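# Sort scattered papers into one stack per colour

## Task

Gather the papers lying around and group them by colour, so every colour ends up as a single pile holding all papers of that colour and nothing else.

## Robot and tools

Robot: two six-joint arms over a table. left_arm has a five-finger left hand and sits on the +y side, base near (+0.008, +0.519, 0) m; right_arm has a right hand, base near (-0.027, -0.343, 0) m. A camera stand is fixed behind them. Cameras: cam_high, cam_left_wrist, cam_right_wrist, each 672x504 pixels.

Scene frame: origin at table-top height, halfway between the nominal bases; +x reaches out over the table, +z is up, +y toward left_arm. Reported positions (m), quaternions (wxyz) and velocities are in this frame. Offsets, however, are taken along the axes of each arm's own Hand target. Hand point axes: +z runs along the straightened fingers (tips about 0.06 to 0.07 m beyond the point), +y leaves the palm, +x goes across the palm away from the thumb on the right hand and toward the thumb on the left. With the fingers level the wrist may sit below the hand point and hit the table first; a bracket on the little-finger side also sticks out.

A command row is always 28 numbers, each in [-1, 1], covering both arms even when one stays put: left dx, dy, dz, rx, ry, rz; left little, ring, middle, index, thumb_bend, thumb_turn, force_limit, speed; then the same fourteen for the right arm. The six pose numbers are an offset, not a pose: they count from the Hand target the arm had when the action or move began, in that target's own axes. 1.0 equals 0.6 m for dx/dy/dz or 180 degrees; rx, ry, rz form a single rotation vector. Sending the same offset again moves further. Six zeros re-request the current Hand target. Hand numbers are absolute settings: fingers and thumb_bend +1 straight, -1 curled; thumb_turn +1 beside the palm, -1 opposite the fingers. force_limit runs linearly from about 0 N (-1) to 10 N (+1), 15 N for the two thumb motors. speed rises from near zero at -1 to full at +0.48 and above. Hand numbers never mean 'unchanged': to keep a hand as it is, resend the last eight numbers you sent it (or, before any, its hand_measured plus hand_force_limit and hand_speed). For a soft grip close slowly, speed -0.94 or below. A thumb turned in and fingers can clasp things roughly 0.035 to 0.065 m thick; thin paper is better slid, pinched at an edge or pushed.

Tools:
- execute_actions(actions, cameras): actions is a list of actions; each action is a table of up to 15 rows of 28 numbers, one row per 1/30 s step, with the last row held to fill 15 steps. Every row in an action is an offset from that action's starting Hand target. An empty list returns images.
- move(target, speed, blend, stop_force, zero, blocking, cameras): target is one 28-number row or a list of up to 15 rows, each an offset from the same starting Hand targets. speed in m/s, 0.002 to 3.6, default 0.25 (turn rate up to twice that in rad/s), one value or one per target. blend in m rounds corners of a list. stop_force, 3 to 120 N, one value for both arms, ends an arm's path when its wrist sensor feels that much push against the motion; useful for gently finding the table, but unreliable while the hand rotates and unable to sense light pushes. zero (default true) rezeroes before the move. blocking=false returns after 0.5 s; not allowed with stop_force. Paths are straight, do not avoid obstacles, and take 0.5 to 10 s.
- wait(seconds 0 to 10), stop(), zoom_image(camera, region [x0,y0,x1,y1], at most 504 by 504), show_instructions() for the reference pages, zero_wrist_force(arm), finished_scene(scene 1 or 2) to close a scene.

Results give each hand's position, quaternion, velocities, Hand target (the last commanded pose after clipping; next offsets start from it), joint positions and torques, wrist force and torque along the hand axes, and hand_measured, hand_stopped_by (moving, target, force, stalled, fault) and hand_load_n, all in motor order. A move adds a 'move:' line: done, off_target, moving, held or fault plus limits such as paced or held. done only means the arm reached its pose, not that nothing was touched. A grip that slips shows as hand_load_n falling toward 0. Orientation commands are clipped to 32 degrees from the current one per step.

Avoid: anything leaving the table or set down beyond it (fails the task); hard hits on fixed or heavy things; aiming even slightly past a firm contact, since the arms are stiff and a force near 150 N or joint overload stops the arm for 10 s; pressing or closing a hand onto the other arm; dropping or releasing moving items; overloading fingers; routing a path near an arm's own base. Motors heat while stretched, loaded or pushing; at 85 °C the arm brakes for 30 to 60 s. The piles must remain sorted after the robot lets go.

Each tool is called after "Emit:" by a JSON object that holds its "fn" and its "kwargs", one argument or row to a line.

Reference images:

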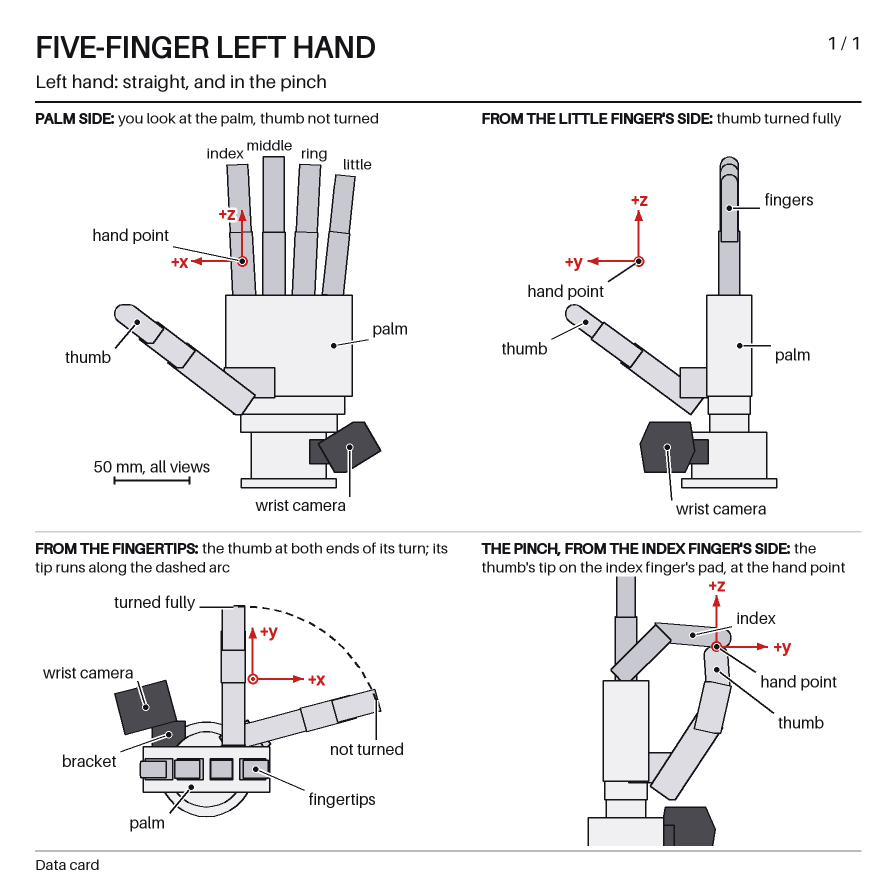

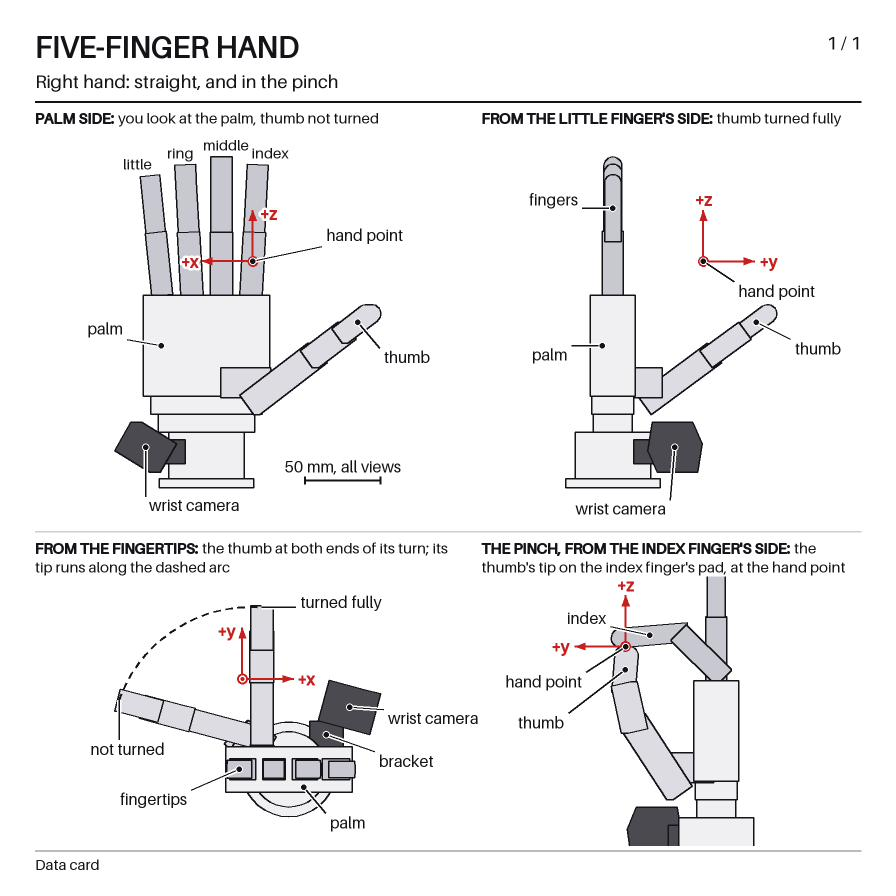

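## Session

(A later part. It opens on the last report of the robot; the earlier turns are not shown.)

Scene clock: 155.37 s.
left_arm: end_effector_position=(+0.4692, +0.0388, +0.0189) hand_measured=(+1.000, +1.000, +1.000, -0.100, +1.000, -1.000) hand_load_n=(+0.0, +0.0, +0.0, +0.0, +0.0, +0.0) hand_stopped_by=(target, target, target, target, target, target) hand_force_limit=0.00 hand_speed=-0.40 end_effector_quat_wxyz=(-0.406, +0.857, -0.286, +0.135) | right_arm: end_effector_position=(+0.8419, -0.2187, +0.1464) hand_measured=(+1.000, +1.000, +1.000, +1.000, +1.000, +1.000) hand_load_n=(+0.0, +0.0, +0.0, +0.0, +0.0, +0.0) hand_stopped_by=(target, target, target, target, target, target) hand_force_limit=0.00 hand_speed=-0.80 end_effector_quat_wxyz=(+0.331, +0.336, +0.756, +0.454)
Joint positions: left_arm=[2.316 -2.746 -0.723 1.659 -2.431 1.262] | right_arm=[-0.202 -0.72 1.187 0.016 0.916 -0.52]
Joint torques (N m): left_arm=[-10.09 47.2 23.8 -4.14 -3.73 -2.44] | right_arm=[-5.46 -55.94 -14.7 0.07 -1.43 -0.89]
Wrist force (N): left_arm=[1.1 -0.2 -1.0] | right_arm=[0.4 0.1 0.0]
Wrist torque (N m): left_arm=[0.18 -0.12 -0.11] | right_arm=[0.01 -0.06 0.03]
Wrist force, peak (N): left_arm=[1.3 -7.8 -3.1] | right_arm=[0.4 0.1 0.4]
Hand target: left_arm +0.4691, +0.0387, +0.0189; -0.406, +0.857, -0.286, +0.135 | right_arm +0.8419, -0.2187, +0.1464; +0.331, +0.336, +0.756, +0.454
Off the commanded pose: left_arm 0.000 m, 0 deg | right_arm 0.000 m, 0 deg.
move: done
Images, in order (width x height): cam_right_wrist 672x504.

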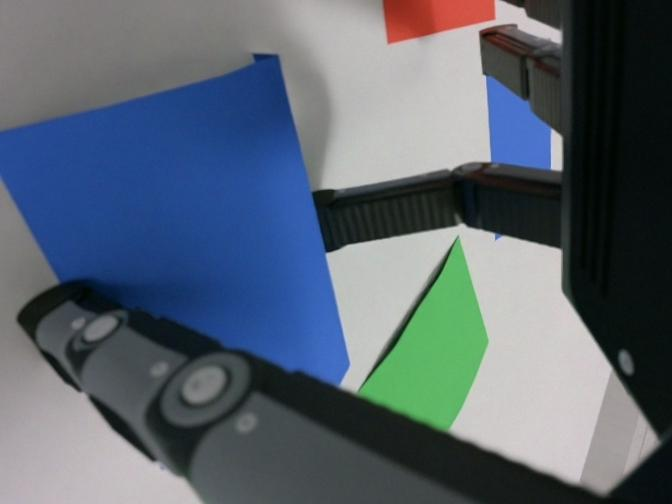

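Emit:
{"fn": "move", "kwargs": {
  "target": [
    [0,0.0008,0.0007,-0.0055,0,0,1,1,1,-0.15,1,-1,0,-0.4,0,0,0,0,0,0,1,1,1,1,1,1,0,-0.8],
    [0,0.0002,0.0003,-0.0055,0,0,1,1,1,-0.18,0.85,-1,-0.5,-0.6,0,0,0,0,0,0,1,1,1,1,1,1,0,-0.8]
  ],
  "speed": 0.02,
  "cameras": ["cam_right_wrist"]
}}

Emit:
{"fn": "move", "kwargs": {
  "target": [
    [0,0,0,-0.0158,0,0,1,1,1,-0.2,0.7,-1,-0.5,-0.6,0,0,0,0,0,0,1,1,1,1,1,1,0,-0.8],
    [0,0.0038,0.0037,-0.0158,0,0,1,1,1,-0.2,0.7,-1,-0.5,-0.6,0,0,0,0,0,0,1,1,1,1,1,1,0,-0.8]
  ],
  "speed": 0.02,
  "cameras": ["cam_right_wrist"]
}}

Emit:
{"fn": "move", "kwargs": {
  "target": [
    [0,0.0002,0.0002,0,0,0,1,1,1,-0.2,0.55,-1,-0.5,-0.6,0,0,0,0,0,0,1,1,1,1,1,1,0,-0.8],
    [0,0.0002,0.0002,0,0,0,1,1,1,-0.27,0.45,-1,-0.5,-0.6,0,0,0,0,0,0,1,1,1,1,1,1,0,-0.8]
  ],
  "speed": 0.02,
  "cameras": ["cam_right_wrist"]
}}

Scene clock: 160.27 s.
left_arm: end_effector_position=(+0.4692, +0.0388, +0.0187) hand_measured=(+1.000, +1.000, +1.000, -0.180, +0.850, -1.000) hand_load_n=(+0.0, +0.0, +0.0, +0.0, +0.0, +0.0) hand_stopped_by=(target, target, target, target, target, target) hand_force_limit=-0.50 hand_speed=-0.60 end_effector_quat_wxyz=(-0.399, +0.861, -0.287, +0.132) | right_arm: end_effector_position=(+0.8419, -0.2187, +0.1464) hand_measured=(+1.000, +1.000, +1.000, +1.000, +1.000, +1.000) hand_load_n=(+0.0, +0.0, +0.0, +0.0, +0.0, +0.0) hand_stopped_by=(target, target, target, target, target, target) hand_force_limit=0.00 hand_speed=-0.80 end_effector_quat_wxyz=(+0.331, +0.336, +0.756, +0.454)
Joint positions: left_arm=[2.321 -2.738 -0.729 1.671 -2.416 1.276] | right_arm=[-0.202 -0.72 1.187 0.016 0.916 -0.52]
Joint torques (N m): left_arm=[-9.67 59.41 24.81 -3.67 -3.49 -2.03] | right_arm=[-6.5 -55.92 -14.48 0.1 -1.27 -0.9]
Wrist force (N): left_arm=[1.0 0.1 -0.9] | right_arm=[0.2 -0.1 0.3]
Wrist torque (N m): left_arm=[0.25 -0.12 -0.12] | right_arm=[-0.03 -0.04 0.01]
Wrist force, peak (N): left_arm=[1.0 -0.6 -1.3] | right_arm=[0.2 0.2 0.4]
Hand target: left_arm +0.4692, +0.0388, +0.0187; -0.399, +0.861, -0.288, +0.132 | right_arm +0.8419, -0.2187, +0.1464; +0.331, +0.336, +0.756, +0.454
Off the commanded pose: left_arm 0.000 m, 0 deg | right_arm 0.000 m, 0 deg.
move: done
Images, in order (width x height): cam_right_wrist 672x504.

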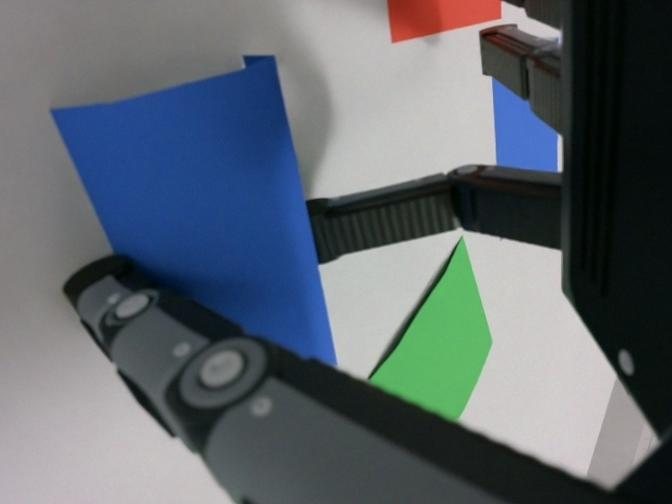

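Scene clock: 162.47 s.
left_arm: end_effector_position=(+0.4693, +0.0390, +0.0155) hand_measured=(+1.000, +1.000, +1.000, -0.200, +0.700, -1.000) hand_load_n=(+0.0, +0.0, +0.0, +0.0, +0.0, +0.0) hand_stopped_by=(target, target, target, target, target, target) hand_force_limit=-0.50 hand_speed=-0.60 end_effector_quat_wxyz=(-0.377, +0.870, -0.291, +0.125) | right_arm: end_effector_position=(+0.8419, -0.2187, +0.1464) hand_measured=(+1.000, +1.000, +1.000, +1.000, +1.000, +1.000) hand_load_n=(+0.0, +0.0, +0.0, -0.5, +0.0, +0.0) hand_stopped_by=(target, target, target, target, target, target) hand_force_limit=0.00 hand_speed=-0.80 end_effector_quat_wxyz=(+0.331, +0.336, +0.756, +0.454)
Joint positions: left_arm=[2.337 -2.718 -0.749 1.708 -2.371 1.314] | right_arm=[-0.202 -0.72 1.187 0.016 0.916 -0.52]
Joint torques (N m): left_arm=[9.94 51.61 11.92 -1.84 -3.53 3.4] | right_arm=[-7.19 -54.87 -14.52 0.19 -1.13 -0.75]
Wrist force (N): left_arm=[1.1 0.0 -0.9] | right_arm=[0.2 0.2 0.3]
Wrist torque (N m): left_arm=[0.27 -0.17 -0.15] | right_arm=[0.02 -0.04 0.01]
Wrist force, peak (N): left_arm=[1.0 -0.1 -1.2] | right_arm=[0.1 0.1 0.5]
Hand target: left_arm +0.4693, +0.0390, +0.0155; -0.377, +0.870, -0.291, +0.125 | right_arm +0.8419, -0.2187, +0.1464; +0.331, +0.336, +0.756, +0.454
Off the commanded pose: left_arm 0.000 m, 0 deg | right_arm 0.000 m, 0 deg.
move: done
Images, in order (width x height): cam_right_wrist 672x504.

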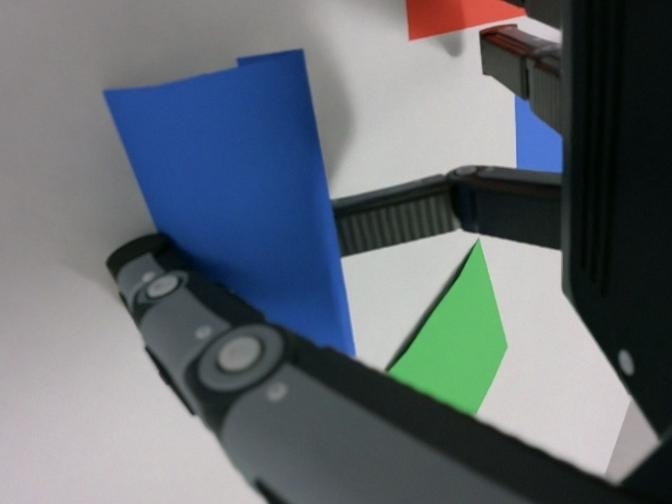

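Scene clock: 163.67 s.
left_arm: end_effector_position=(+0.4693, +0.0390, +0.0154) hand_measured=(+1.000, +1.000, +1.000, -0.270, +0.450, -1.000) hand_load_n=(+0.0, +0.0, +0.0, +0.0, +0.0, +0.0) hand_stopped_by=(target, target, target, target, target, target) hand_force_limit=-0.50 hand_speed=-0.60 end_effector_quat_wxyz=(-0.377, +0.870, -0.291, +0.125) | right_arm: end_effector_position=(+0.8419, -0.2187, +0.1464) hand_measured=(+1.000, +1.000, +1.000, +1.000, +1.000, +1.000) hand_load_n=(+0.0, +0.0, +0.0, +0.0, +0.0, +0.0) hand_stopped_by=(target, target, target, target, target, target) hand_force_limit=0.00 hand_speed=-0.80 end_effector_quat_wxyz=(+0.331, +0.336, +0.756, +0.454)
Joint positions: left_arm=[2.337 -2.718 -0.749 1.708 -2.371 1.314] | right_arm=[-0.202 -0.72 1.187 0.016 0.916 -0.52]
Joint torques (N m): left_arm=[10.42 47.08 11.08 -1.03 -3.21 3.22] | right_arm=[-6.32 -55.02 -14.1 0.24 -1.23 -0.9]
Wrist force (N): left_arm=[0.9 -0.1 -1.0] | right_arm=[0.2 -0.1 0.2]
Wrist torque (N m): left_arm=[0.26 -0.15 -0.16] | right_arm=[-0.03 -0.04 0.01]
Wrist force, peak (N): left_arm=[0.9 0.0 -1.3] | right_arm=[0.2 -0.1 0.4]
Hand target: left_arm +0.4693, +0.0390, +0.0154; -0.377, +0.870, -0.291, +0.125 | right_arm +0.8419, -0.2187, +0.1464; +0.331, +0.336, +0.756, +0.454
Off the commanded pose: left_arm 0.000 m, 0 deg | right_arm 0.000 m, 0 deg.
move: done
Images, in order (width x height): cam_right_wrist 672x504.

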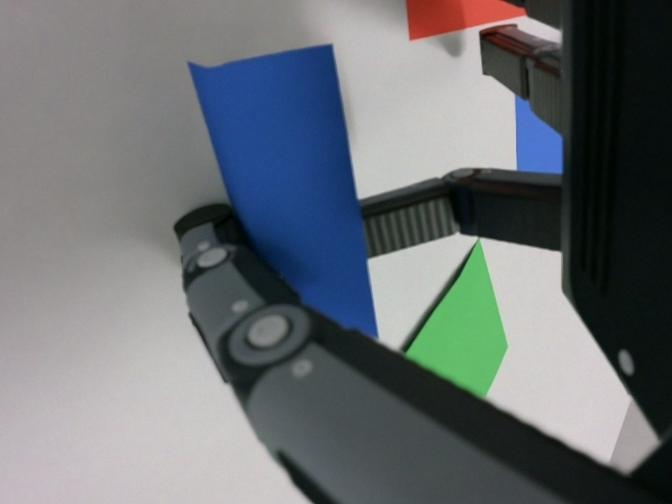

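Emit:
{"fn": "move", "kwargs": {
  "target": [
    [0,0,0,0,0,0,1,1,1,-0.3,0.38,-1,-0.5,-0.6,0,0,0,0,0,0,1,1,1,1,1,1,0,-0.8],
    [0,0,0,0,0,0,1,1,1,-0.35,0.33,-1,-0.5,-0.6,0,0,0,0,0,0,1,1,1,1,1,1,0,-0.8]
  ],
  "speed": 0.02,
  "cameras": ["cam_right_wrist"]
}}

Emit:
{"fn": "move", "kwargs": {
  "target": [
    [0,0,0,0,0,0,1,1,1,-0.6,0.33,-1,0,-0.6,0,0,0,0,0,0,1,1,1,1,1,1,0,-0.8]
  ],
  "speed": 0.02,
  "cameras": ["cam_right_wrist"]
}}

Scene clock: 164.80 s.
left_arm: end_effector_position=(+0.4693, +0.0390, +0.0154) hand_measured=(+1.000, +1.000, +1.000, -0.350, +0.330, -1.000) hand_load_n=(+0.0, +0.0, +0.0, +0.0, +0.0, +0.0) hand_stopped_by=(target, target, target, target, target, target) hand_force_limit=-0.50 hand_speed=-0.60 end_effector_quat_wxyz=(-0.377, +0.870, -0.291, +0.125) | right_arm: end_effector_position=(+0.8419, -0.2187, +0.1464) hand_measured=(+1.000, +1.000, +1.000, +1.000, +1.000, +1.000) hand_load_n=(+0.0, +0.0, +0.5, +0.0, +0.0, +0.0) hand_stopped_by=(target, target, target, target, target, target) hand_force_limit=0.00 hand_speed=-0.80 end_effector_quat_wxyz=(+0.331, +0.336, +0.756, +0.454)
Joint positions: left_arm=[2.337 -2.718 -0.749 1.708 -2.371 1.314] | right_arm=[-0.202 -0.72 1.187 0.016 0.916 -0.52]
Joint torques (N m): left_arm=[10.29 46.43 11.3 -1.11 -2.96 3.35] | right_arm=[-6.54 -54.4 -14.35 0.18 -1.2 -0.78]
Wrist force (N): left_arm=[0.9 0.0 -1.0] | right_arm=[0.2 0.0 0.2]
Wrist torque (N m): left_arm=[0.28 -0.16 -0.15] | right_arm=[-0.01 -0.05 0.01]
Wrist force, peak (N): left_arm=[0.9 0.1 -1.2] | right_arm=[0.2 0.1 0.4]
Hand target: left_arm +0.4693, +0.0390, +0.0154; -0.377, +0.870, -0.291, +0.125 | right_arm +0.8419, -0.2187, +0.1464; +0.331, +0.336, +0.756, +0.454
Off the commanded pose: left_arm 0.000 m, 0 deg | right_arm 0.000 m, 0 deg.
move: done
Images, in order (width x height): cam_right_wrist 672x504.

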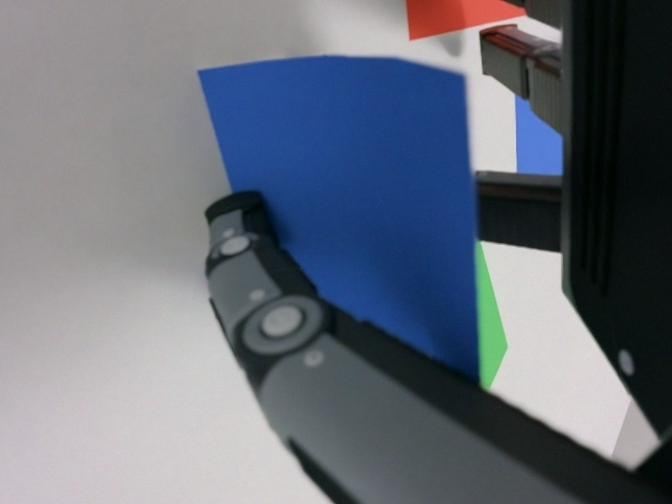

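Scene clock: 165.30 s.
left_arm: end_effector_position=(+0.4693, +0.0390, +0.0154) hand_measured=(+1.000, +1.000, +1.000, -0.456, +0.332, -1.000) hand_load_n=(+0.0, +0.0, +0.0, +5.0, +6.5, -0.5) hand_stopped_by=(target, target, target, force, target, target) hand_force_limit=0.00 hand_speed=-0.60 end_effector_quat_wxyz=(-0.377, +0.870, -0.291, +0.125) | right_arm: end_effector_position=(+0.8419, -0.2187, +0.1464) hand_measured=(+1.000, +1.000, +1.000, +1.000, +1.000, +1.000) hand_load_n=(+0.0, +0.0, +0.0, +0.0, +0.0, +0.0) hand_stopped_by=(target, target, target, target, target, target) hand_force_limit=0.00 hand_speed=-0.80 end_effector_quat_wxyz=(+0.331, +0.336, +0.756, +0.454)
Joint positions: left_arm=[2.337 -2.718 -0.749 1.708 -2.371 1.314] | right_arm=[-0.202 -0.72 1.187 0.016 0.916 -0.52]
Joint torques (N m): left_arm=[9.82 46.73 11.11 -1.31 -2.79 3.34] | right_arm=[-5.98 -55.07 -14.37 0.02 -1.35 -0.93]
Wrist force (N): left_arm=[1.0 0.2 -0.9] | right_arm=[0.2 0.0 0.3]
Wrist torque (N m): left_arm=[0.30 -0.16 -0.16] | right_arm=[-0.02 -0.04 0.00]
Wrist force, peak (N): left_arm=[1.2 0.0 -0.9] | right_arm=[0.2 0.1 0.3]
Hand target: left_arm +0.4693, +0.0390, +0.0154; -0.377, +0.870, -0.291, +0.125 | right_arm +0.8419, -0.2187, +0.1464; +0.331, +0.336, +0.756, +0.454
Off the commanded pose: left_arm 0.000 m, 0 deg | right_arm 0.000 m, 0 deg.
move: done
Images, in order (width x height): cam_right_wrist 672x504.

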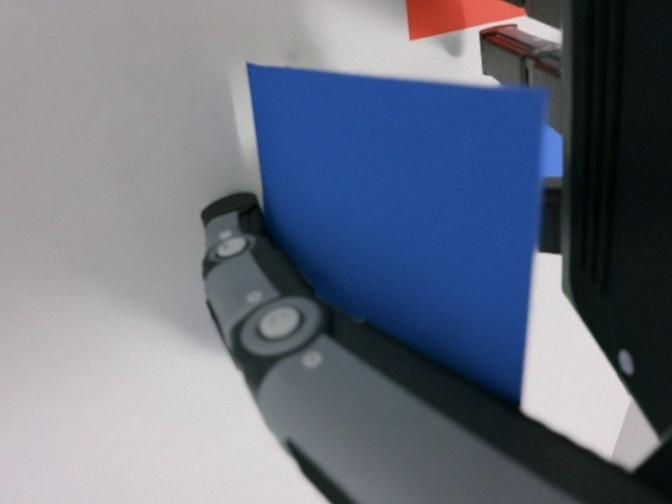

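Emit:
{"fn": "move", "kwargs": {
  "target": [
    [0,-0.1036,-0.0966,0,0,0,1,1,1,-0.6,0.33,-1,0,-0.6,0,0,0,0,0,0,1,1,1,1,1,1,0,-0.8],
    [-0.1020,0.1137,-0.2929,0,0.0223,0.0208,1,1,1,-0.6,0.33,-1,0,-0.6,0,0,0,0,0,0,1,1,1,1,1,1,0,-0.8]
  ],
  "speed": [0.08,0.15],
  "cameras": ["cam_high","cam_right_wrist"]
}}

Emit:
{"fn": "zoom_image", "kwargs": {
  "camera": "cam_high",
  "region": [310, 130, 470, 290]
}}

Scene clock: 168.70 s.
left_arm: end_effector_position=(+0.3385, -0.0484, +0.0880) hand_measured=(+1.000, +1.000, +1.000, -0.456, +0.332, -1.000) hand_load_n=(+0.0, +0.0, +0.0, +4.5, +6.5, -0.5) hand_stopped_by=(target, target, target, force, target, target) hand_force_limit=0.00 hand_speed=-0.60 end_effector_quat_wxyz=(-0.372, +0.858, -0.326, +0.141) | right_arm: end_effector_position=(+0.8419, -0.2187, +0.1464) hand_measured=(+1.000, +1.000, +1.000, +1.000, +1.000, +1.000) hand_load_n=(+0.0, +0.0, +0.0, +0.0, +0.0, +0.0) hand_stopped_by=(target, target, target, target, target, target) hand_force_limit=0.00 hand_speed=-0.80 end_effector_quat_wxyz=(+0.331, +0.336, +0.756, +0.454)
Joint positions: left_arm=[2.1 -2.696 -0.639 1.428 -2.331 1.103] | right_arm=[-0.202 -0.72 1.187 0.016 0.916 -0.52]
Joint torques (N m): left_arm=[3.05 58.96 11.31 -0.91 -2.97 3.13] | right_arm=[-6.49 -55.61 -13.29 0.15 -1.18 -0.95]
Wrist force (N): left_arm=[0.7 -0.7 -0.5] | right_arm=[0.2 0.2 0.1]
Wrist torque (N m): left_arm=[0.10 -0.07 -0.03] | right_arm=[0.02 -0.05 0.02]
Wrist force, peak (N): left_arm=[-1.3 6.2 -5.1] | right_arm=[0.3 0.1 0.3]
Hand target: left_arm +0.3385, -0.0483, +0.0881; -0.372, +0.858, -0.326, +0.141 (not the last commanded pose) | right_arm +0.8419, -0.2187, +0.1464; +0.331, +0.336, +0.756, +0.454
Off the commanded pose: left_arm 0.028 m, 1 deg | right_arm 0.000 m, 0 deg.
move: held (left_arm; a check stopped the path); path passed 1 of 2 targets; limits=held
pose unreachable (left arm): on one or more control steps of this call, first in action 0 (counted from 0), this arm could not follow its commanded pose, so it was not sent that pose on those steps. It may still have moved: this result reports where it is.
cause: moving toward the commanded pose would bring a part of the arm too close to another arm (a part of this arm just beyond joint 5 (wrist 2) and a part of the right arm just beyond its joint 2 (shoulder lift), where that arm would come to rest).
Images, in order (width x height): cam_high 672x504, cam_right_wrist 672x504.

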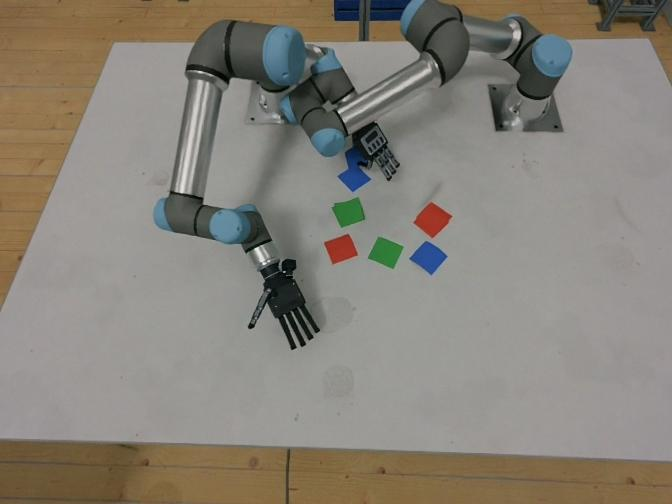

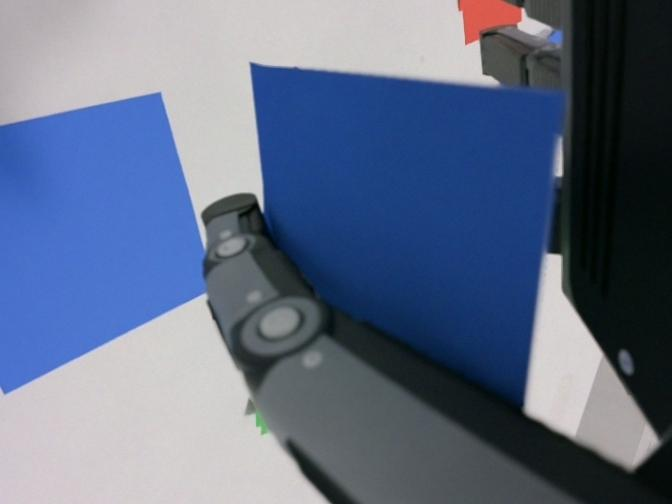

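Scaled by 3.150 from the camera's 672x504 image, which has a finer 960x720 frame.

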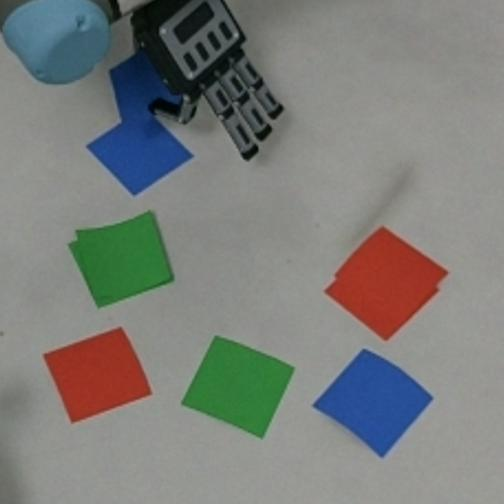

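Emit:
{"fn": "move", "kwargs": {
  "target": [
    [-0.002,0.0350,-0.0303,0,0.3683,0.3437,1,1,1,-0.6,0.33,-1,0,-0.6,0,0,0,0,0,0,1,1,1,1,1,1,0,-0.8]
  ],
  "speed": [0.2],
  "cameras": ["cam_high","cam_right_wrist"]
}}

Emit:
{"fn": "zoom_image", "kwargs": {
  "camera": "cam_high",
  "region": [310, 130, 470, 290]
}}

Scene clock: 169.97 s.
left_arm: end_effector_position=(+0.3357, -0.0513, +0.0878) hand_measured=(+1.000, +1.000, +1.000, -0.456, +0.332, -1.000) hand_load_n=(+0.0, +0.0, +0.0, +4.5, +6.5, -0.5) hand_stopped_by=(target, target, target, force, target, target) hand_force_limit=0.00 hand_speed=-0.60 end_effector_quat_wxyz=(-0.353, +0.813, -0.425, +0.184) | right_arm: end_effector_position=(+0.8419, -0.2187, +0.1464) hand_measured=(+1.000, +1.000, +1.000, +1.000, +1.000, +1.000) hand_load_n=(+0.0, +0.0, +0.0, +0.0, +0.0, +0.0) hand_stopped_by=(target, target, target, target, target, target) hand_force_limit=0.00 hand_speed=-0.80 end_effector_quat_wxyz=(+0.331, +0.336, +0.756, +0.454)
Joint positions: left_arm=[2.094 -2.585 -0.801 1.706 -2.384 1.422] | right_arm=[-0.202 -0.72 1.187 0.016 0.916 -0.52]
Joint torques (N m): left_arm=[-7.3 44.03 25.32 -4.03 -1.1 -2.38] | right_arm=[-7.44 -53.9 -13.99 0.32 -1.16 -0.92]
Wrist force (N): left_arm=[0.9 -0.3 -1.1] | right_arm=[0.3 0.0 0.1]
Wrist torque (N m): left_arm=[0.23 -0.15 -0.02] | right_arm=[0.00 -0.05 0.02]
Wrist force, peak (N): left_arm=[0.4 -1.1 -1.5] | right_arm=[0.3 0.0 0.3]
Hand target: left_arm +0.3357, -0.0513, +0.0877; -0.353, +0.813, -0.425, +0.184 (not the last commanded pose) | right_arm +0.8419, -0.2187, +0.1464; +0.331, +0.336, +0.756, +0.454
Off the commanded pose: left_arm 0.024 m, 77 deg | right_arm 0.000 m, 0 deg.
move: held (left_arm; a check stopped the path); limits=held
pose unreachable (left arm): on one or more control steps of this call, first in action 0 (counted from 0), this arm could not follow its commanded pose, so it was not sent that pose on those steps. It may still have moved: this result reports where it is.
cause: moving toward the commanded pose would bring a part of the arm too close to another arm (a part of this arm just beyond joint 4 (wrist 1) and a part of the right arm just beyond its joint 2 (shoulder lift), where that arm would come to rest).
Images, in order (width x height): cam_high 672x504, cam_right_wrist 672x504.

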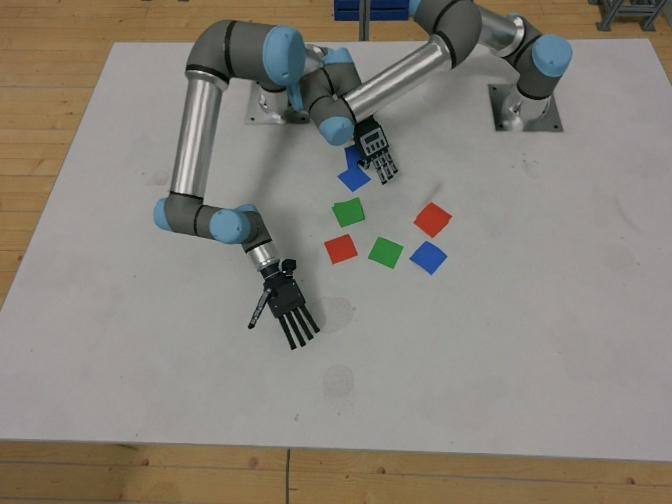

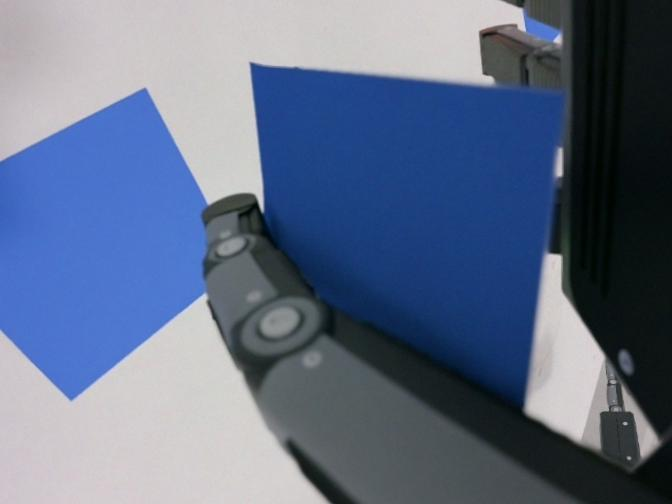

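Scaled by 3.150 from the camera's 672x504 image, which has a finer 960x720 frame.

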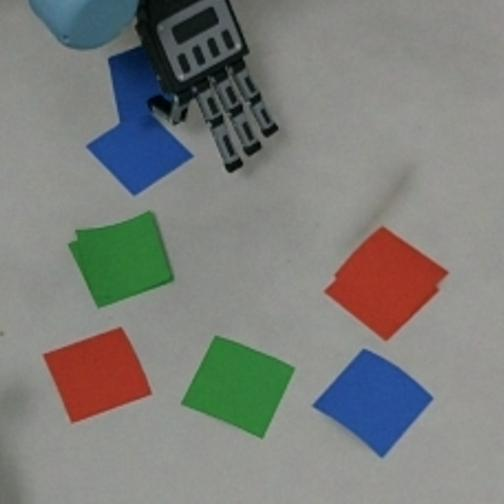

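Emit:
{"fn": "move", "kwargs": {
  "target": [
    [-0.0607,-0.1396,0.1496,0,0.1,0.0932,1,1,1,-0.6,0.33,-1,0,-0.6,0,0,0,0,0,0,1,1,1,1,1,1,0,-0.8],
    [-0.0607,-0.1396,0.1496,0,0.3139,0.2929,1,1,1,-0.6,0.33,-1,0,-0.6,0,0,0,0,0,0,1,1,1,1,1,1,0,-0.8],
    [0.0075,0.0264,-0.0283,0,0.3139,0.2929,1,1,1,-0.6,0.33,-1,0,-0.6,0,0,0,0,0,0,1,1,1,1,1,1,0,-0.8]
  ],
  "speed": [0.2],
  "blend": [0.03,0.03,0],
  "cameras": ["cam_high","cam_right_wrist"]
}}

Emit:
{"fn": "zoom_image", "kwargs": {
  "camera": "cam_high",
  "region": [310, 130, 470, 290]
}}

speed must be one number or one for each of the 3 targets, got a list of 1; nothing of the call was run

Scaled by 3.150 from the camera's 672x504 image, which has a finer 960x720 frame.

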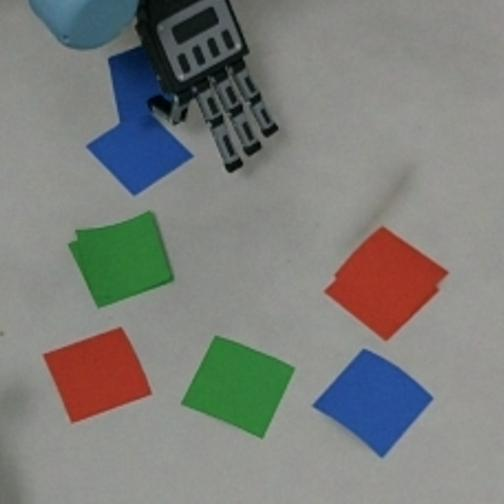

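Emit:
{"fn": "move", "kwargs": {
  "target": [
    [-0.0607,-0.1396,0.1496,0,0.1,0.0932,1,1,1,-0.6,0.33,-1,0,-0.6,0,0,0,0,0,0,1,1,1,1,1,1,0,-0.8],
    [-0.0607,-0.1396,0.1496,0,0.3139,0.2929,1,1,1,-0.6,0.33,-1,0,-0.6,0,0,0,0,0,0,1,1,1,1,1,1,0,-0.8],
    [0.0075,0.0264,-0.0283,0,0.3139,0.2929,1,1,1,-0.6,0.33,-1,0,-0.6,0,0,0,0,0,0,1,1,1,1,1,1,0,-0.8]
  ],
  "speed": 0.2,
  "cameras": ["cam_high","cam_right_wrist"]
}}

Emit:
{"fn": "zoom_image", "kwargs": {
  "camera": "cam_high",
  "region": [310, 130, 470, 290]
}}

Scene clock: 175.43 s.
left_arm: end_effector_position=(+0.3192, -0.0682, +0.0877) hand_measured=(+1.000, +1.000, +1.000, -0.456, +0.332, -1.000) hand_load_n=(+0.0, -0.5, +0.0, +4.5, +6.5, -0.5) hand_stopped_by=(target, target, target, force, target, target) hand_force_limit=0.00 hand_speed=-0.60 end_effector_quat_wxyz=(+0.160, -0.370, +0.840, -0.364) | right_arm: end_effector_position=(+0.8419, -0.2187, +0.1464) hand_measured=(+1.000, +1.000, +1.000, +1.000, +1.000, +1.000) hand_load_n=(+0.0, +0.0, +0.0, +0.0, +0.0, +0.0) hand_stopped_by=(target, target, target, target, target, target) hand_force_limit=0.00 hand_speed=-0.80 end_effector_quat_wxyz=(+0.331, +0.336, +0.756, +0.454)
Joint positions: left_arm=[2.299 -2.095 -1.454 2.792 -1.657 3.06] | right_arm=[-0.202 -0.72 1.187 0.016 0.916 -0.52]
Joint torques (N m): left_arm=[-7.86 38.87 18.22 1.11 1.74 2.19] | right_arm=[-7.01 -54.43 -13.07 0.1 -1.25 -0.97]
Wrist force (N): left_arm=[0.1 0.3 -1.3] | right_arm=[0.1 0.2 0.2]
Wrist torque (N m): left_arm=[0.36 -0.06 -0.21] | right_arm=[0.01 -0.03 0.01]
Wrist force, peak (N): left_arm=[1.9 0.1 -1.3] | right_arm=[0.4 0.0 0.4]
Hand target: left_arm +0.3192, -0.0683, +0.0877; +0.160, -0.370, +0.840, -0.364 | right_arm +0.8419, -0.2187, +0.1464; +0.331, +0.336, +0.756, +0.454
Off the commanded pose: left_arm 0.000 m, 0 deg | right_arm 0.000 m, 0 deg.
move: done
Images, in order (width x height): cam_high 672x504, cam_right_wrist 672x504.

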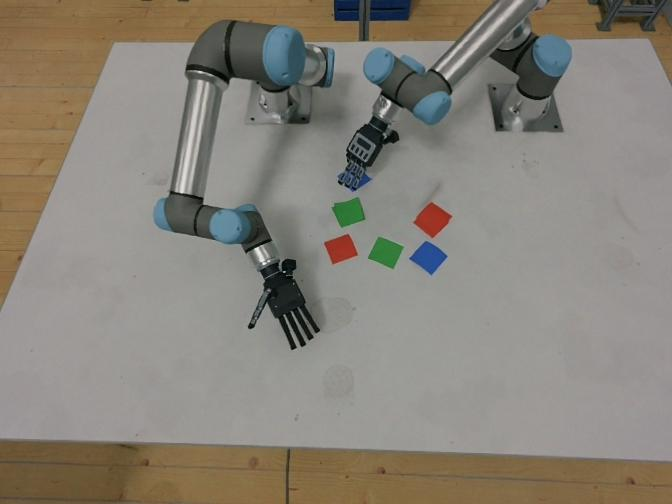

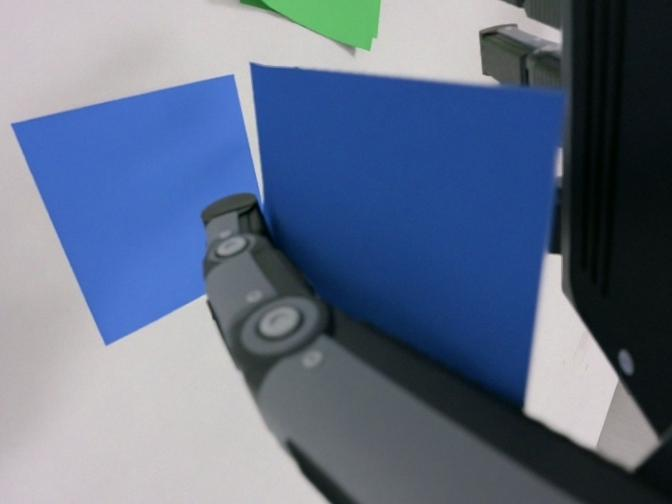

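Scaled by 3.150 from the camera's 672x504 image, which has a finer 960x720 frame.

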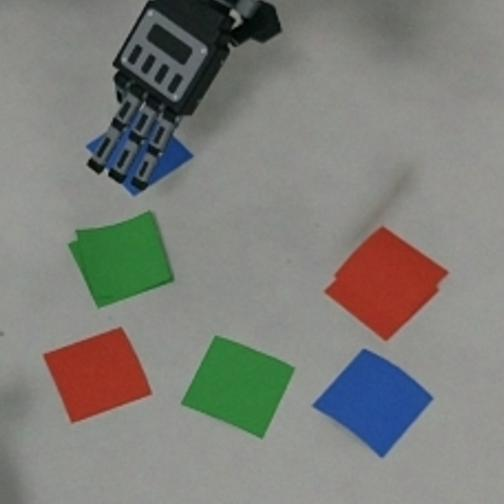

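Emit:
{"fn": "move", "kwargs": {
  "target": [
    [0,0.0494,0.0643,0,0,0,1,1,1,-0.6,0.33,-1,0,-0.6,0,0,0,0,0,0,1,1,1,1,1,1,0,-0.8],
    [0,0.0756,0.0887,0,0,0,1,1,1,-0.6,0.33,-1,0,-0.6,0,0,0,0,0,0,1,1,1,1,1,1,0,-0.8]
  ],
  "speed": [0.08,0.04],
  "cameras": ["cam_high","cam_right_wrist"]
}}

Emit:
{"fn": "zoom_image", "kwargs": {
  "camera": "cam_high",
  "region": [310, 130, 470, 290]
}}

Scene clock: 177.50 s.
left_arm: end_effector_position=(+0.3249, -0.0736, +0.0181) hand_measured=(+1.000, +1.000, +1.000, -0.456, +0.332, -1.000) hand_load_n=(+0.0, +0.0, +0.0, +5.0, +6.5, -0.5) hand_stopped_by=(target, target, target, force, target, target) hand_force_limit=0.00 hand_speed=-0.60 end_effector_quat_wxyz=(+0.160, -0.370, +0.840, -0.364) | right_arm: end_effector_position=(+0.8419, -0.2187, +0.1464) hand_measured=(+1.000, +1.000, +1.000, +1.000, +1.000, +1.000) hand_load_n=(+0.0, +0.0, +0.0, +0.0, +0.0, +0.0) hand_stopped_by=(target, target, target, target, target, target) hand_force_limit=0.00 hand_speed=-0.80 end_effector_quat_wxyz=(+0.331, +0.336, +0.756, +0.454)
Joint positions: left_arm=[2.301 -2.186 -1.502 2.932 -1.655 3.061] | right_arm=[-0.202 -0.72 1.187 0.016 0.916 -0.52]
Joint torques (N m): left_arm=[-6.83 44.95 25.74 -2.21 -0.41 0.43] | right_arm=[-6.52 -55.37 -13.94 0.15 -1.25 -0.98]
Wrist force (N): left_arm=[0.6 0.4 -1.4] | right_arm=[0.1 0.0 -0.1]
Wrist torque (N m): left_arm=[0.37 -0.12 -0.17] | right_arm=[0.01 -0.01 0.00]
Wrist force, peak (N): left_arm=[0.0 -0.3 -2.1] | right_arm=[0.2 0.1 0.4]
Hand target: left_arm +0.3249, -0.0736, +0.0183; +0.160, -0.370, +0.840, -0.364 | right_arm +0.8419, -0.2187, +0.1464; +0.331, +0.336, +0.756, +0.454
Off the commanded pose: left_arm 0.000 m, 0 deg | right_arm 0.000 m, 0 deg.
move: done
Images, in order (width x height): cam_high 672x504, cam_right_wrist 672x504.

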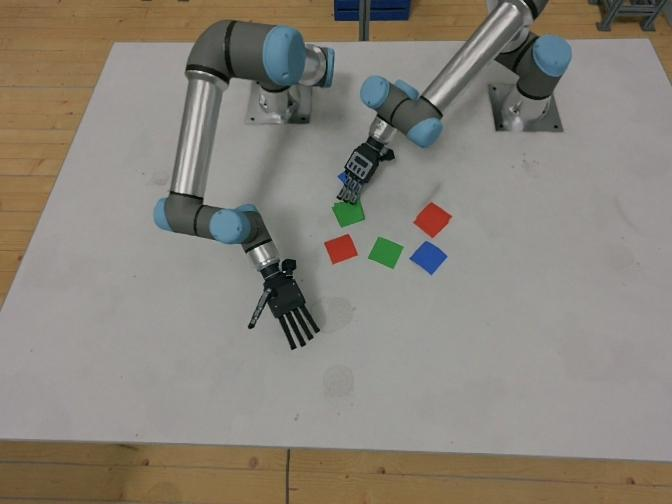

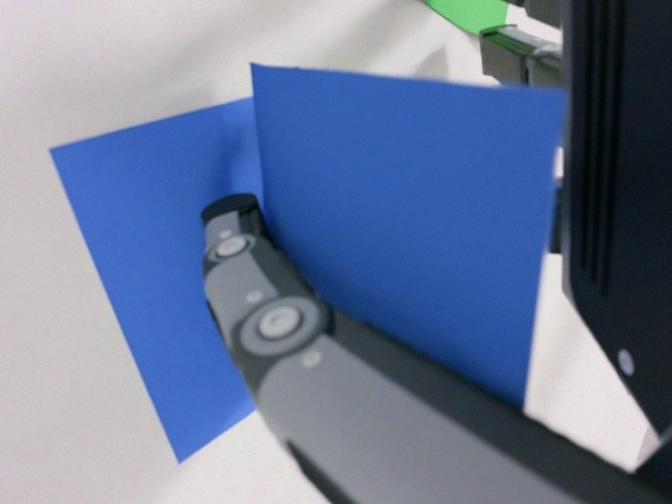

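Scaled by 3.150 from the camera's 672x504 image, which has a finer 960x720 frame.

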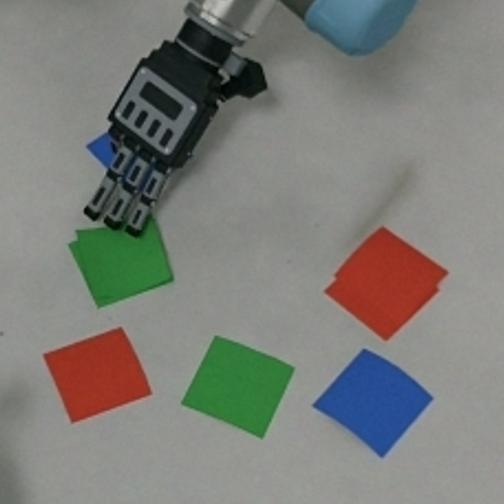

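Emit:
{"fn": "move", "kwargs": {
  "target": [
    [0.025,0.0008,-0.0106,0,0,0,1,1,1,-0.6,0.33,-1,0,-0.6,0,0,0,0,0,0,1,1,1,1,1,1,0,-0.8],
    [0.025,0.0057,-0.0061,0,0,0,1,1,1,-0.6,0.33,-1,0,-0.6,0,0,0,0,0,0,1,1,1,1,1,1,0,-0.8],
    [0.025,0.0057,-0.0061,0,0,0,1,1,1,-0.45,0.45,-1,0,-0.6,0,0,0,0,0,0,1,1,1,1,1,1,0,-0.8]
  ],
  "speed": 0.05,
  "cameras": ["cam_right_wrist"]
}}

Scene clock: 179.33 s.
left_arm: end_effector_position=(+0.3111, -0.0813, +0.0183) hand_measured=(+1.000, +1.000, +1.000, -0.450, +0.450, -1.000) hand_load_n=(+0.0, +0.0, +0.0, +0.0, +0.0, +0.0) hand_stopped_by=(target, target, target, target, target, target) hand_force_limit=0.00 hand_speed=-0.60 end_effector_quat_wxyz=(+0.160, -0.370, +0.840, -0.364) | right_arm: end_effector_position=(+0.8419, -0.2187, +0.1464) hand_measured=(+1.000, +1.000, +1.000, +1.000, +1.000, +1.000) hand_load_n=(+0.0, +0.0, +0.0, +0.0, +0.0, +0.0) hand_stopped_by=(target, target, target, target, target, target) hand_force_limit=0.00 hand_speed=-0.80 end_effector_quat_wxyz=(+0.331, +0.336, +0.756, +0.454)
Joint positions: left_arm=[2.271 -2.189 -1.498 2.929 -1.678 3.04] | right_arm=[-0.202 -0.72 1.187 0.016 0.916 -0.52]
Joint torques (N m): left_arm=[9.91 45.33 24.97 -2.02 2.57 3.23] | right_arm=[-6.32 -55.09 -13.63 0.17 -1.29 -1.06]
Wrist force (N): left_arm=[0.5 0.2 -1.4] | right_arm=[0.2 -0.1 0.2]
Wrist torque (N m): left_arm=[0.34 -0.11 -0.11] | right_arm=[-0.02 -0.04 0.00]
Wrist force, peak (N): left_arm=[0.5 -0.3 -2.1] | right_arm=[0.4 0.2 0.2]
Hand target: left_arm +0.3111, -0.0813, +0.0183; +0.160, -0.370, +0.840, -0.364 | right_arm +0.8419, -0.2187, +0.1464; +0.331, +0.336, +0.756, +0.454
Off the commanded pose: left_arm 0.000 m, 0 deg | right_arm 0.000 m, 0 deg.
move: done
Images, in order (width x height): cam_right_wrist 672x504.

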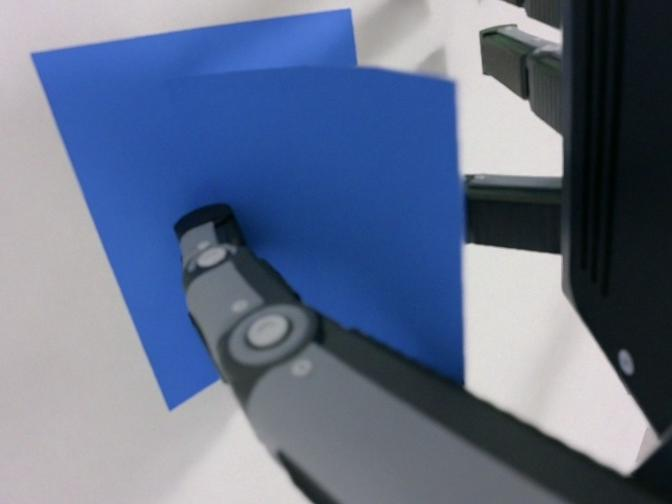

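Emit:
{"fn": "move", "kwargs": {
  "target": [
    [-0.0083,0,0,0,0,0,1,1,1,-0.45,0.45,-1,0,-0.6,0,0,0,0,0,0,1,1,1,1,1,1,0,-0.8],
    [-0.0083,0,0,0,0,0,1,1,1,-0.2,0.45,-1,0,-0.6,0,0,0,0,0,0,1,1,1,1,1,1,0,-0.8],
    [-0.0083,-0.0061,-0.0057,0.0167,0,0,1,1,1,-0.2,0.45,-1,0,-0.6,0,0,0,0,0,0,1,1,1,1,1,1,0,-0.8],
    [-0.0083,-0.0061,-0.0057,0.0167,0,0,1,1,1,0.1,0.55,-1,0,-0.6,0,0,0,0,0,0,1,1,1,1,1,1,0,-0.8]
  ],
  "speed": 0.03,
  "cameras": ["cam_right_wrist"]
}}

Emit:
{"fn": "move", "kwargs": {
  "target": [
    [0,0,0,0,0,0,1,1,1,0.45,0.75,-1,0,-0.6,0,0,0,0,0,0,1,1,1,1,1,1,0,-0.8]
  ],
  "speed": 0.03,
  "cameras": ["cam_right_wrist"]
}}

Emit:
{"fn": "move", "kwargs": {
  "target": [
    [0,-0.0128,-0.0107,0,0,0,1,1,1,0.9,1,-1,0,-0.6,0,0,0,0,0,0,1,1,1,1,1,1,0,-0.8],
    [0.0,-0.03,-0.12,0,0,0,1,1,1,0.9,1,-1,0,-0.6,0,0,0,0,0,0,1,1,1,1,1,1,0,-0.8]
  ],
  "speed": 0.1,
  "cameras": ["cam_high","cam_right_wrist"]
}}

Emit:
{"fn": "zoom_image", "kwargs": {
  "camera": "cam_high",
  "region": [310, 130, 470, 290]
}}

Scene clock: 182.70 s.
left_arm: end_effector_position=(+0.3144, -0.0776, +0.0233) hand_measured=(+1.000, +1.000, +1.000, +0.100, +0.550, -1.000) hand_load_n=(+0.0, +0.0, +0.0, +0.0, +0.0, +0.0) hand_stopped_by=(target, target, target, target, target, target) hand_force_limit=0.00 hand_speed=-0.60 end_effector_quat_wxyz=(+0.170, -0.365, +0.830, -0.386) | right_arm: end_effector_position=(+0.8419, -0.2187, +0.1464) hand_measured=(+1.000, +1.000, +1.000, +1.000, +1.000, +1.000) hand_load_n=(+0.0, +0.0, +0.0, -0.5, +0.0, +0.0) hand_stopped_by=(target, target, target, target, target, target) hand_force_limit=0.00 hand_speed=-0.80 end_effector_quat_wxyz=(+0.331, +0.336, +0.756, +0.454)
Joint positions: left_arm=[2.277 -2.155 -1.554 3.004 -1.678 3.05] | right_arm=[-0.202 -0.72 1.187 0.016 0.916 -0.52]
Joint torques (N m): left_arm=[-1.5 31.68 24.8 -1.87 2.16 1] | right_arm=[-5.24 -54.93 -13.11 0.19 -1.21 -0.91]
Wrist force (N): left_arm=[0.7 0.2 -1.5] | right_arm=[0.0 0.1 0.3]
Wrist torque (N m): left_arm=[0.36 -0.14 -0.19] | right_arm=[0.00 -0.01 0.00]
Wrist force, peak (N): left_arm=[0.9 0.3 -1.5] | right_arm=[0.1 0.4 0.3]
Hand target: left_arm +0.3145, -0.0776, +0.0233; +0.170, -0.365, +0.830, -0.386 | right_arm +0.8419, -0.2187, +0.1464; +0.331, +0.336, +0.756, +0.454
Off the commanded pose: left_arm 0.000 m, 0 deg | right_arm 0.000 m, 0 deg.
move: done
Images, in order (width x height): cam_right_wrist 672x504.

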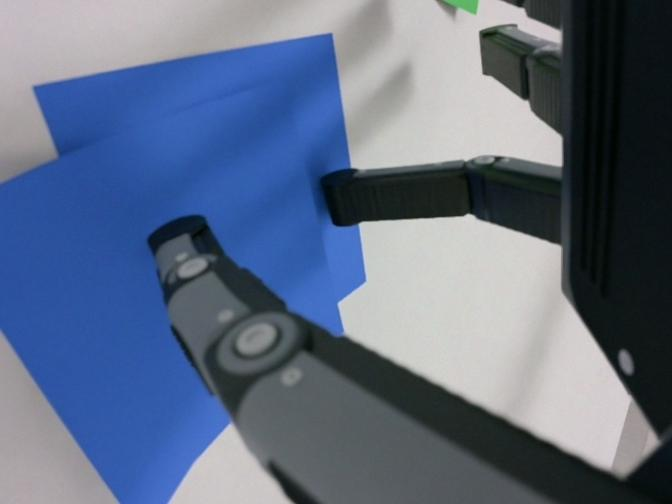

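Scene clock: 183.33 s.
left_arm: end_effector_position=(+0.3144, -0.0777, +0.0233) hand_measured=(+1.000, +1.000, +1.000, +0.450, +0.750, -1.000) hand_load_n=(+0.0, +0.0, +0.0, +0.0, +0.0, +0.5) hand_stopped_by=(target, target, target, target, target, target) hand_force_limit=0.00 hand_speed=-0.60 end_effector_quat_wxyz=(+0.170, -0.365, +0.830, -0.386) | right_arm: end_effector_position=(+0.8419, -0.2187, +0.1464) hand_measured=(+1.000, +1.000, +1.000, +1.000, +1.000, +1.000) hand_load_n=(+0.0, +0.0, +0.0, +0.0, +0.0, +0.0) hand_stopped_by=(target, target, target, target, target, target) hand_force_limit=0.00 hand_speed=-0.80 end_effector_quat_wxyz=(+0.331, +0.336, +0.756, +0.454)
Joint positions: left_arm=[2.277 -2.155 -1.554 3.004 -1.678 3.05] | right_arm=[-0.202 -0.72 1.187 0.016 0.916 -0.52]
Joint torques (N m): left_arm=[5.2 31.89 24.42 -1.71 2.42 -0.82] | right_arm=[-5.97 -55.71 -13.15 0.24 -1.23 -1.05]
Wrist force (N): left_arm=[0.7 0.4 -1.2] | right_arm=[0.1 0.0 0.1]
Wrist torque (N m): left_arm=[0.37 -0.12 -0.20] | right_arm=[0.00 -0.02 0.00]
Wrist force, peak (N): left_arm=[0.7 0.4 -1.6] | right_arm=[0.2 0.3 0.3]
Hand target: left_arm +0.3145, -0.0776, +0.0233; +0.170, -0.365, +0.830, -0.386 | right_arm +0.8419, -0.2187, +0.1464; +0.331, +0.336, +0.756, +0.454
Off the commanded pose: left_arm 0.000 m, 0 deg | right_arm 0.000 m, 0 deg.
move: done
Images, in order (width x height): cam_right_wrist 672x504.

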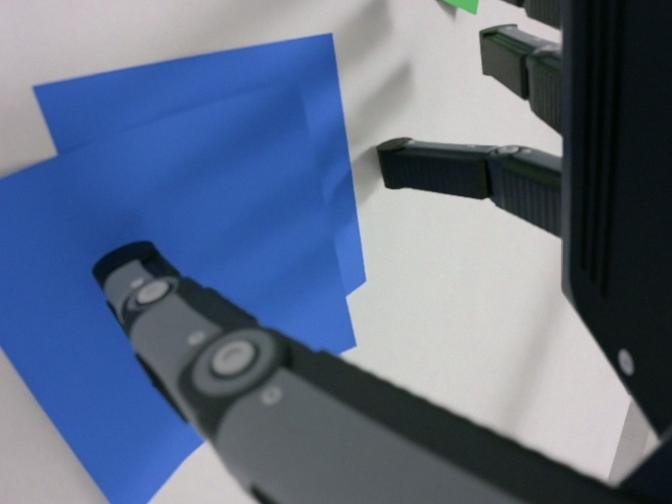

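Scene clock: 185.00 s.
left_arm: end_effector_position=(+0.2823, -0.0483, +0.0834) hand_measured=(+1.000, +1.000, +1.000, +0.900, +1.000, -1.000) hand_load_n=(+0.0, +0.0, +0.0, +0.0, +0.0, +0.0) hand_stopped_by=(target, target, target, target, target, target) hand_force_limit=0.00 hand_speed=-0.60 end_effector_quat_wxyz=(+0.170, -0.365, +0.830, -0.386) | right_arm: end_effector_position=(+0.8419, -0.2187, +0.1464) hand_measured=(+1.000, +1.000, +1.000, +1.000, +1.000, +1.000) hand_load_n=(+0.0, +0.0, +0.0, +0.0, +0.0, +0.0) hand_stopped_by=(target, target, target, target, target, target) hand_force_limit=0.00 hand_speed=-0.80 end_effector_quat_wxyz=(+0.331, +0.336, +0.756, +0.454)
Joint positions: left_arm=[2.264 -2 -1.626 2.92 -1.688 3.041] | right_arm=[-0.202 -0.72 1.187 0.016 0.916 -0.52]
Joint torques (N m): left_arm=[9.63 34.83 24.83 0.77 1.11 0.68] | right_arm=[-5.87 -55 -12.62 0.23 -1.08 -0.95]
Wrist force (N): left_arm=[0.6 0.6 -1.4] | right_arm=[0.2 0.2 0.2]
Wrist torque (N m): left_arm=[0.43 -0.13 -0.10] | right_arm=[0.01 -0.04 0.02]
Wrist force, peak (N): left_arm=[0.8 0.3 -2.5] | right_arm=[0.4 0.2 0.2]
Hand target: left_arm +0.2824, -0.0482, +0.0834; +0.170, -0.365, +0.830, -0.386 | right_arm +0.8419, -0.2187, +0.1464; +0.331, +0.336, +0.756, +0.454
Off the commanded pose: left_arm 0.000 m, 0 deg | right_arm 0.000 m, 0 deg.
move: done
Images, in order (width x height): cam_high 672x504, cam_right_wrist 672x504.

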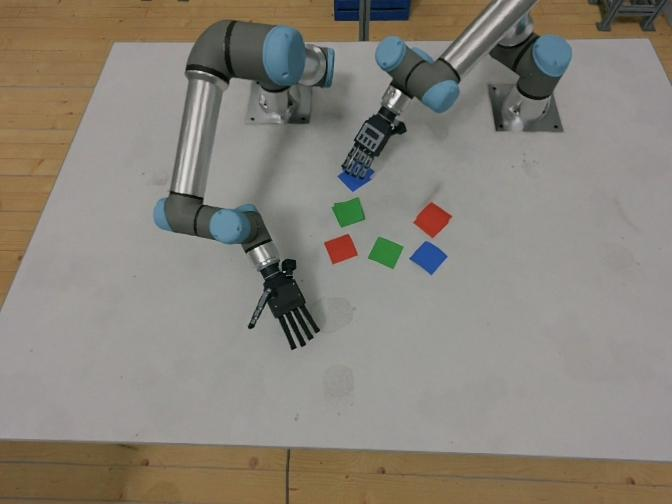

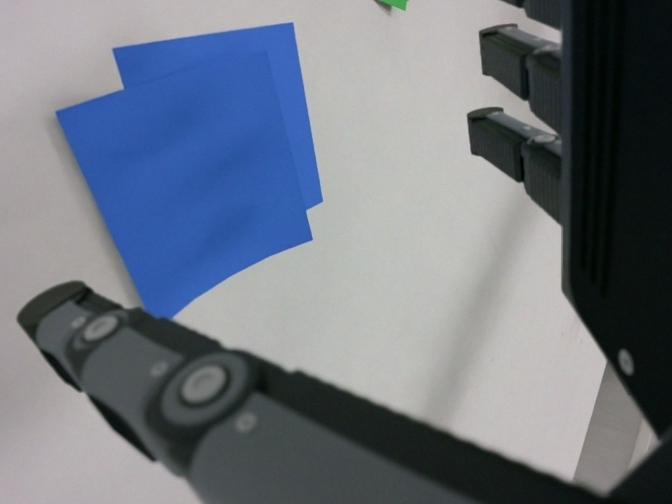

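Scaled by 3.150 from the camera's 672x504 image, which has a finer 960x720 frame.

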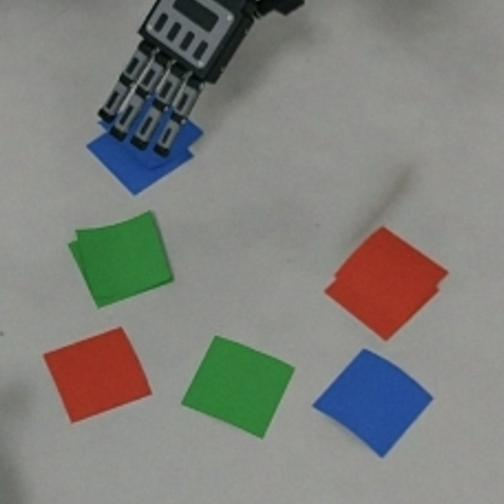

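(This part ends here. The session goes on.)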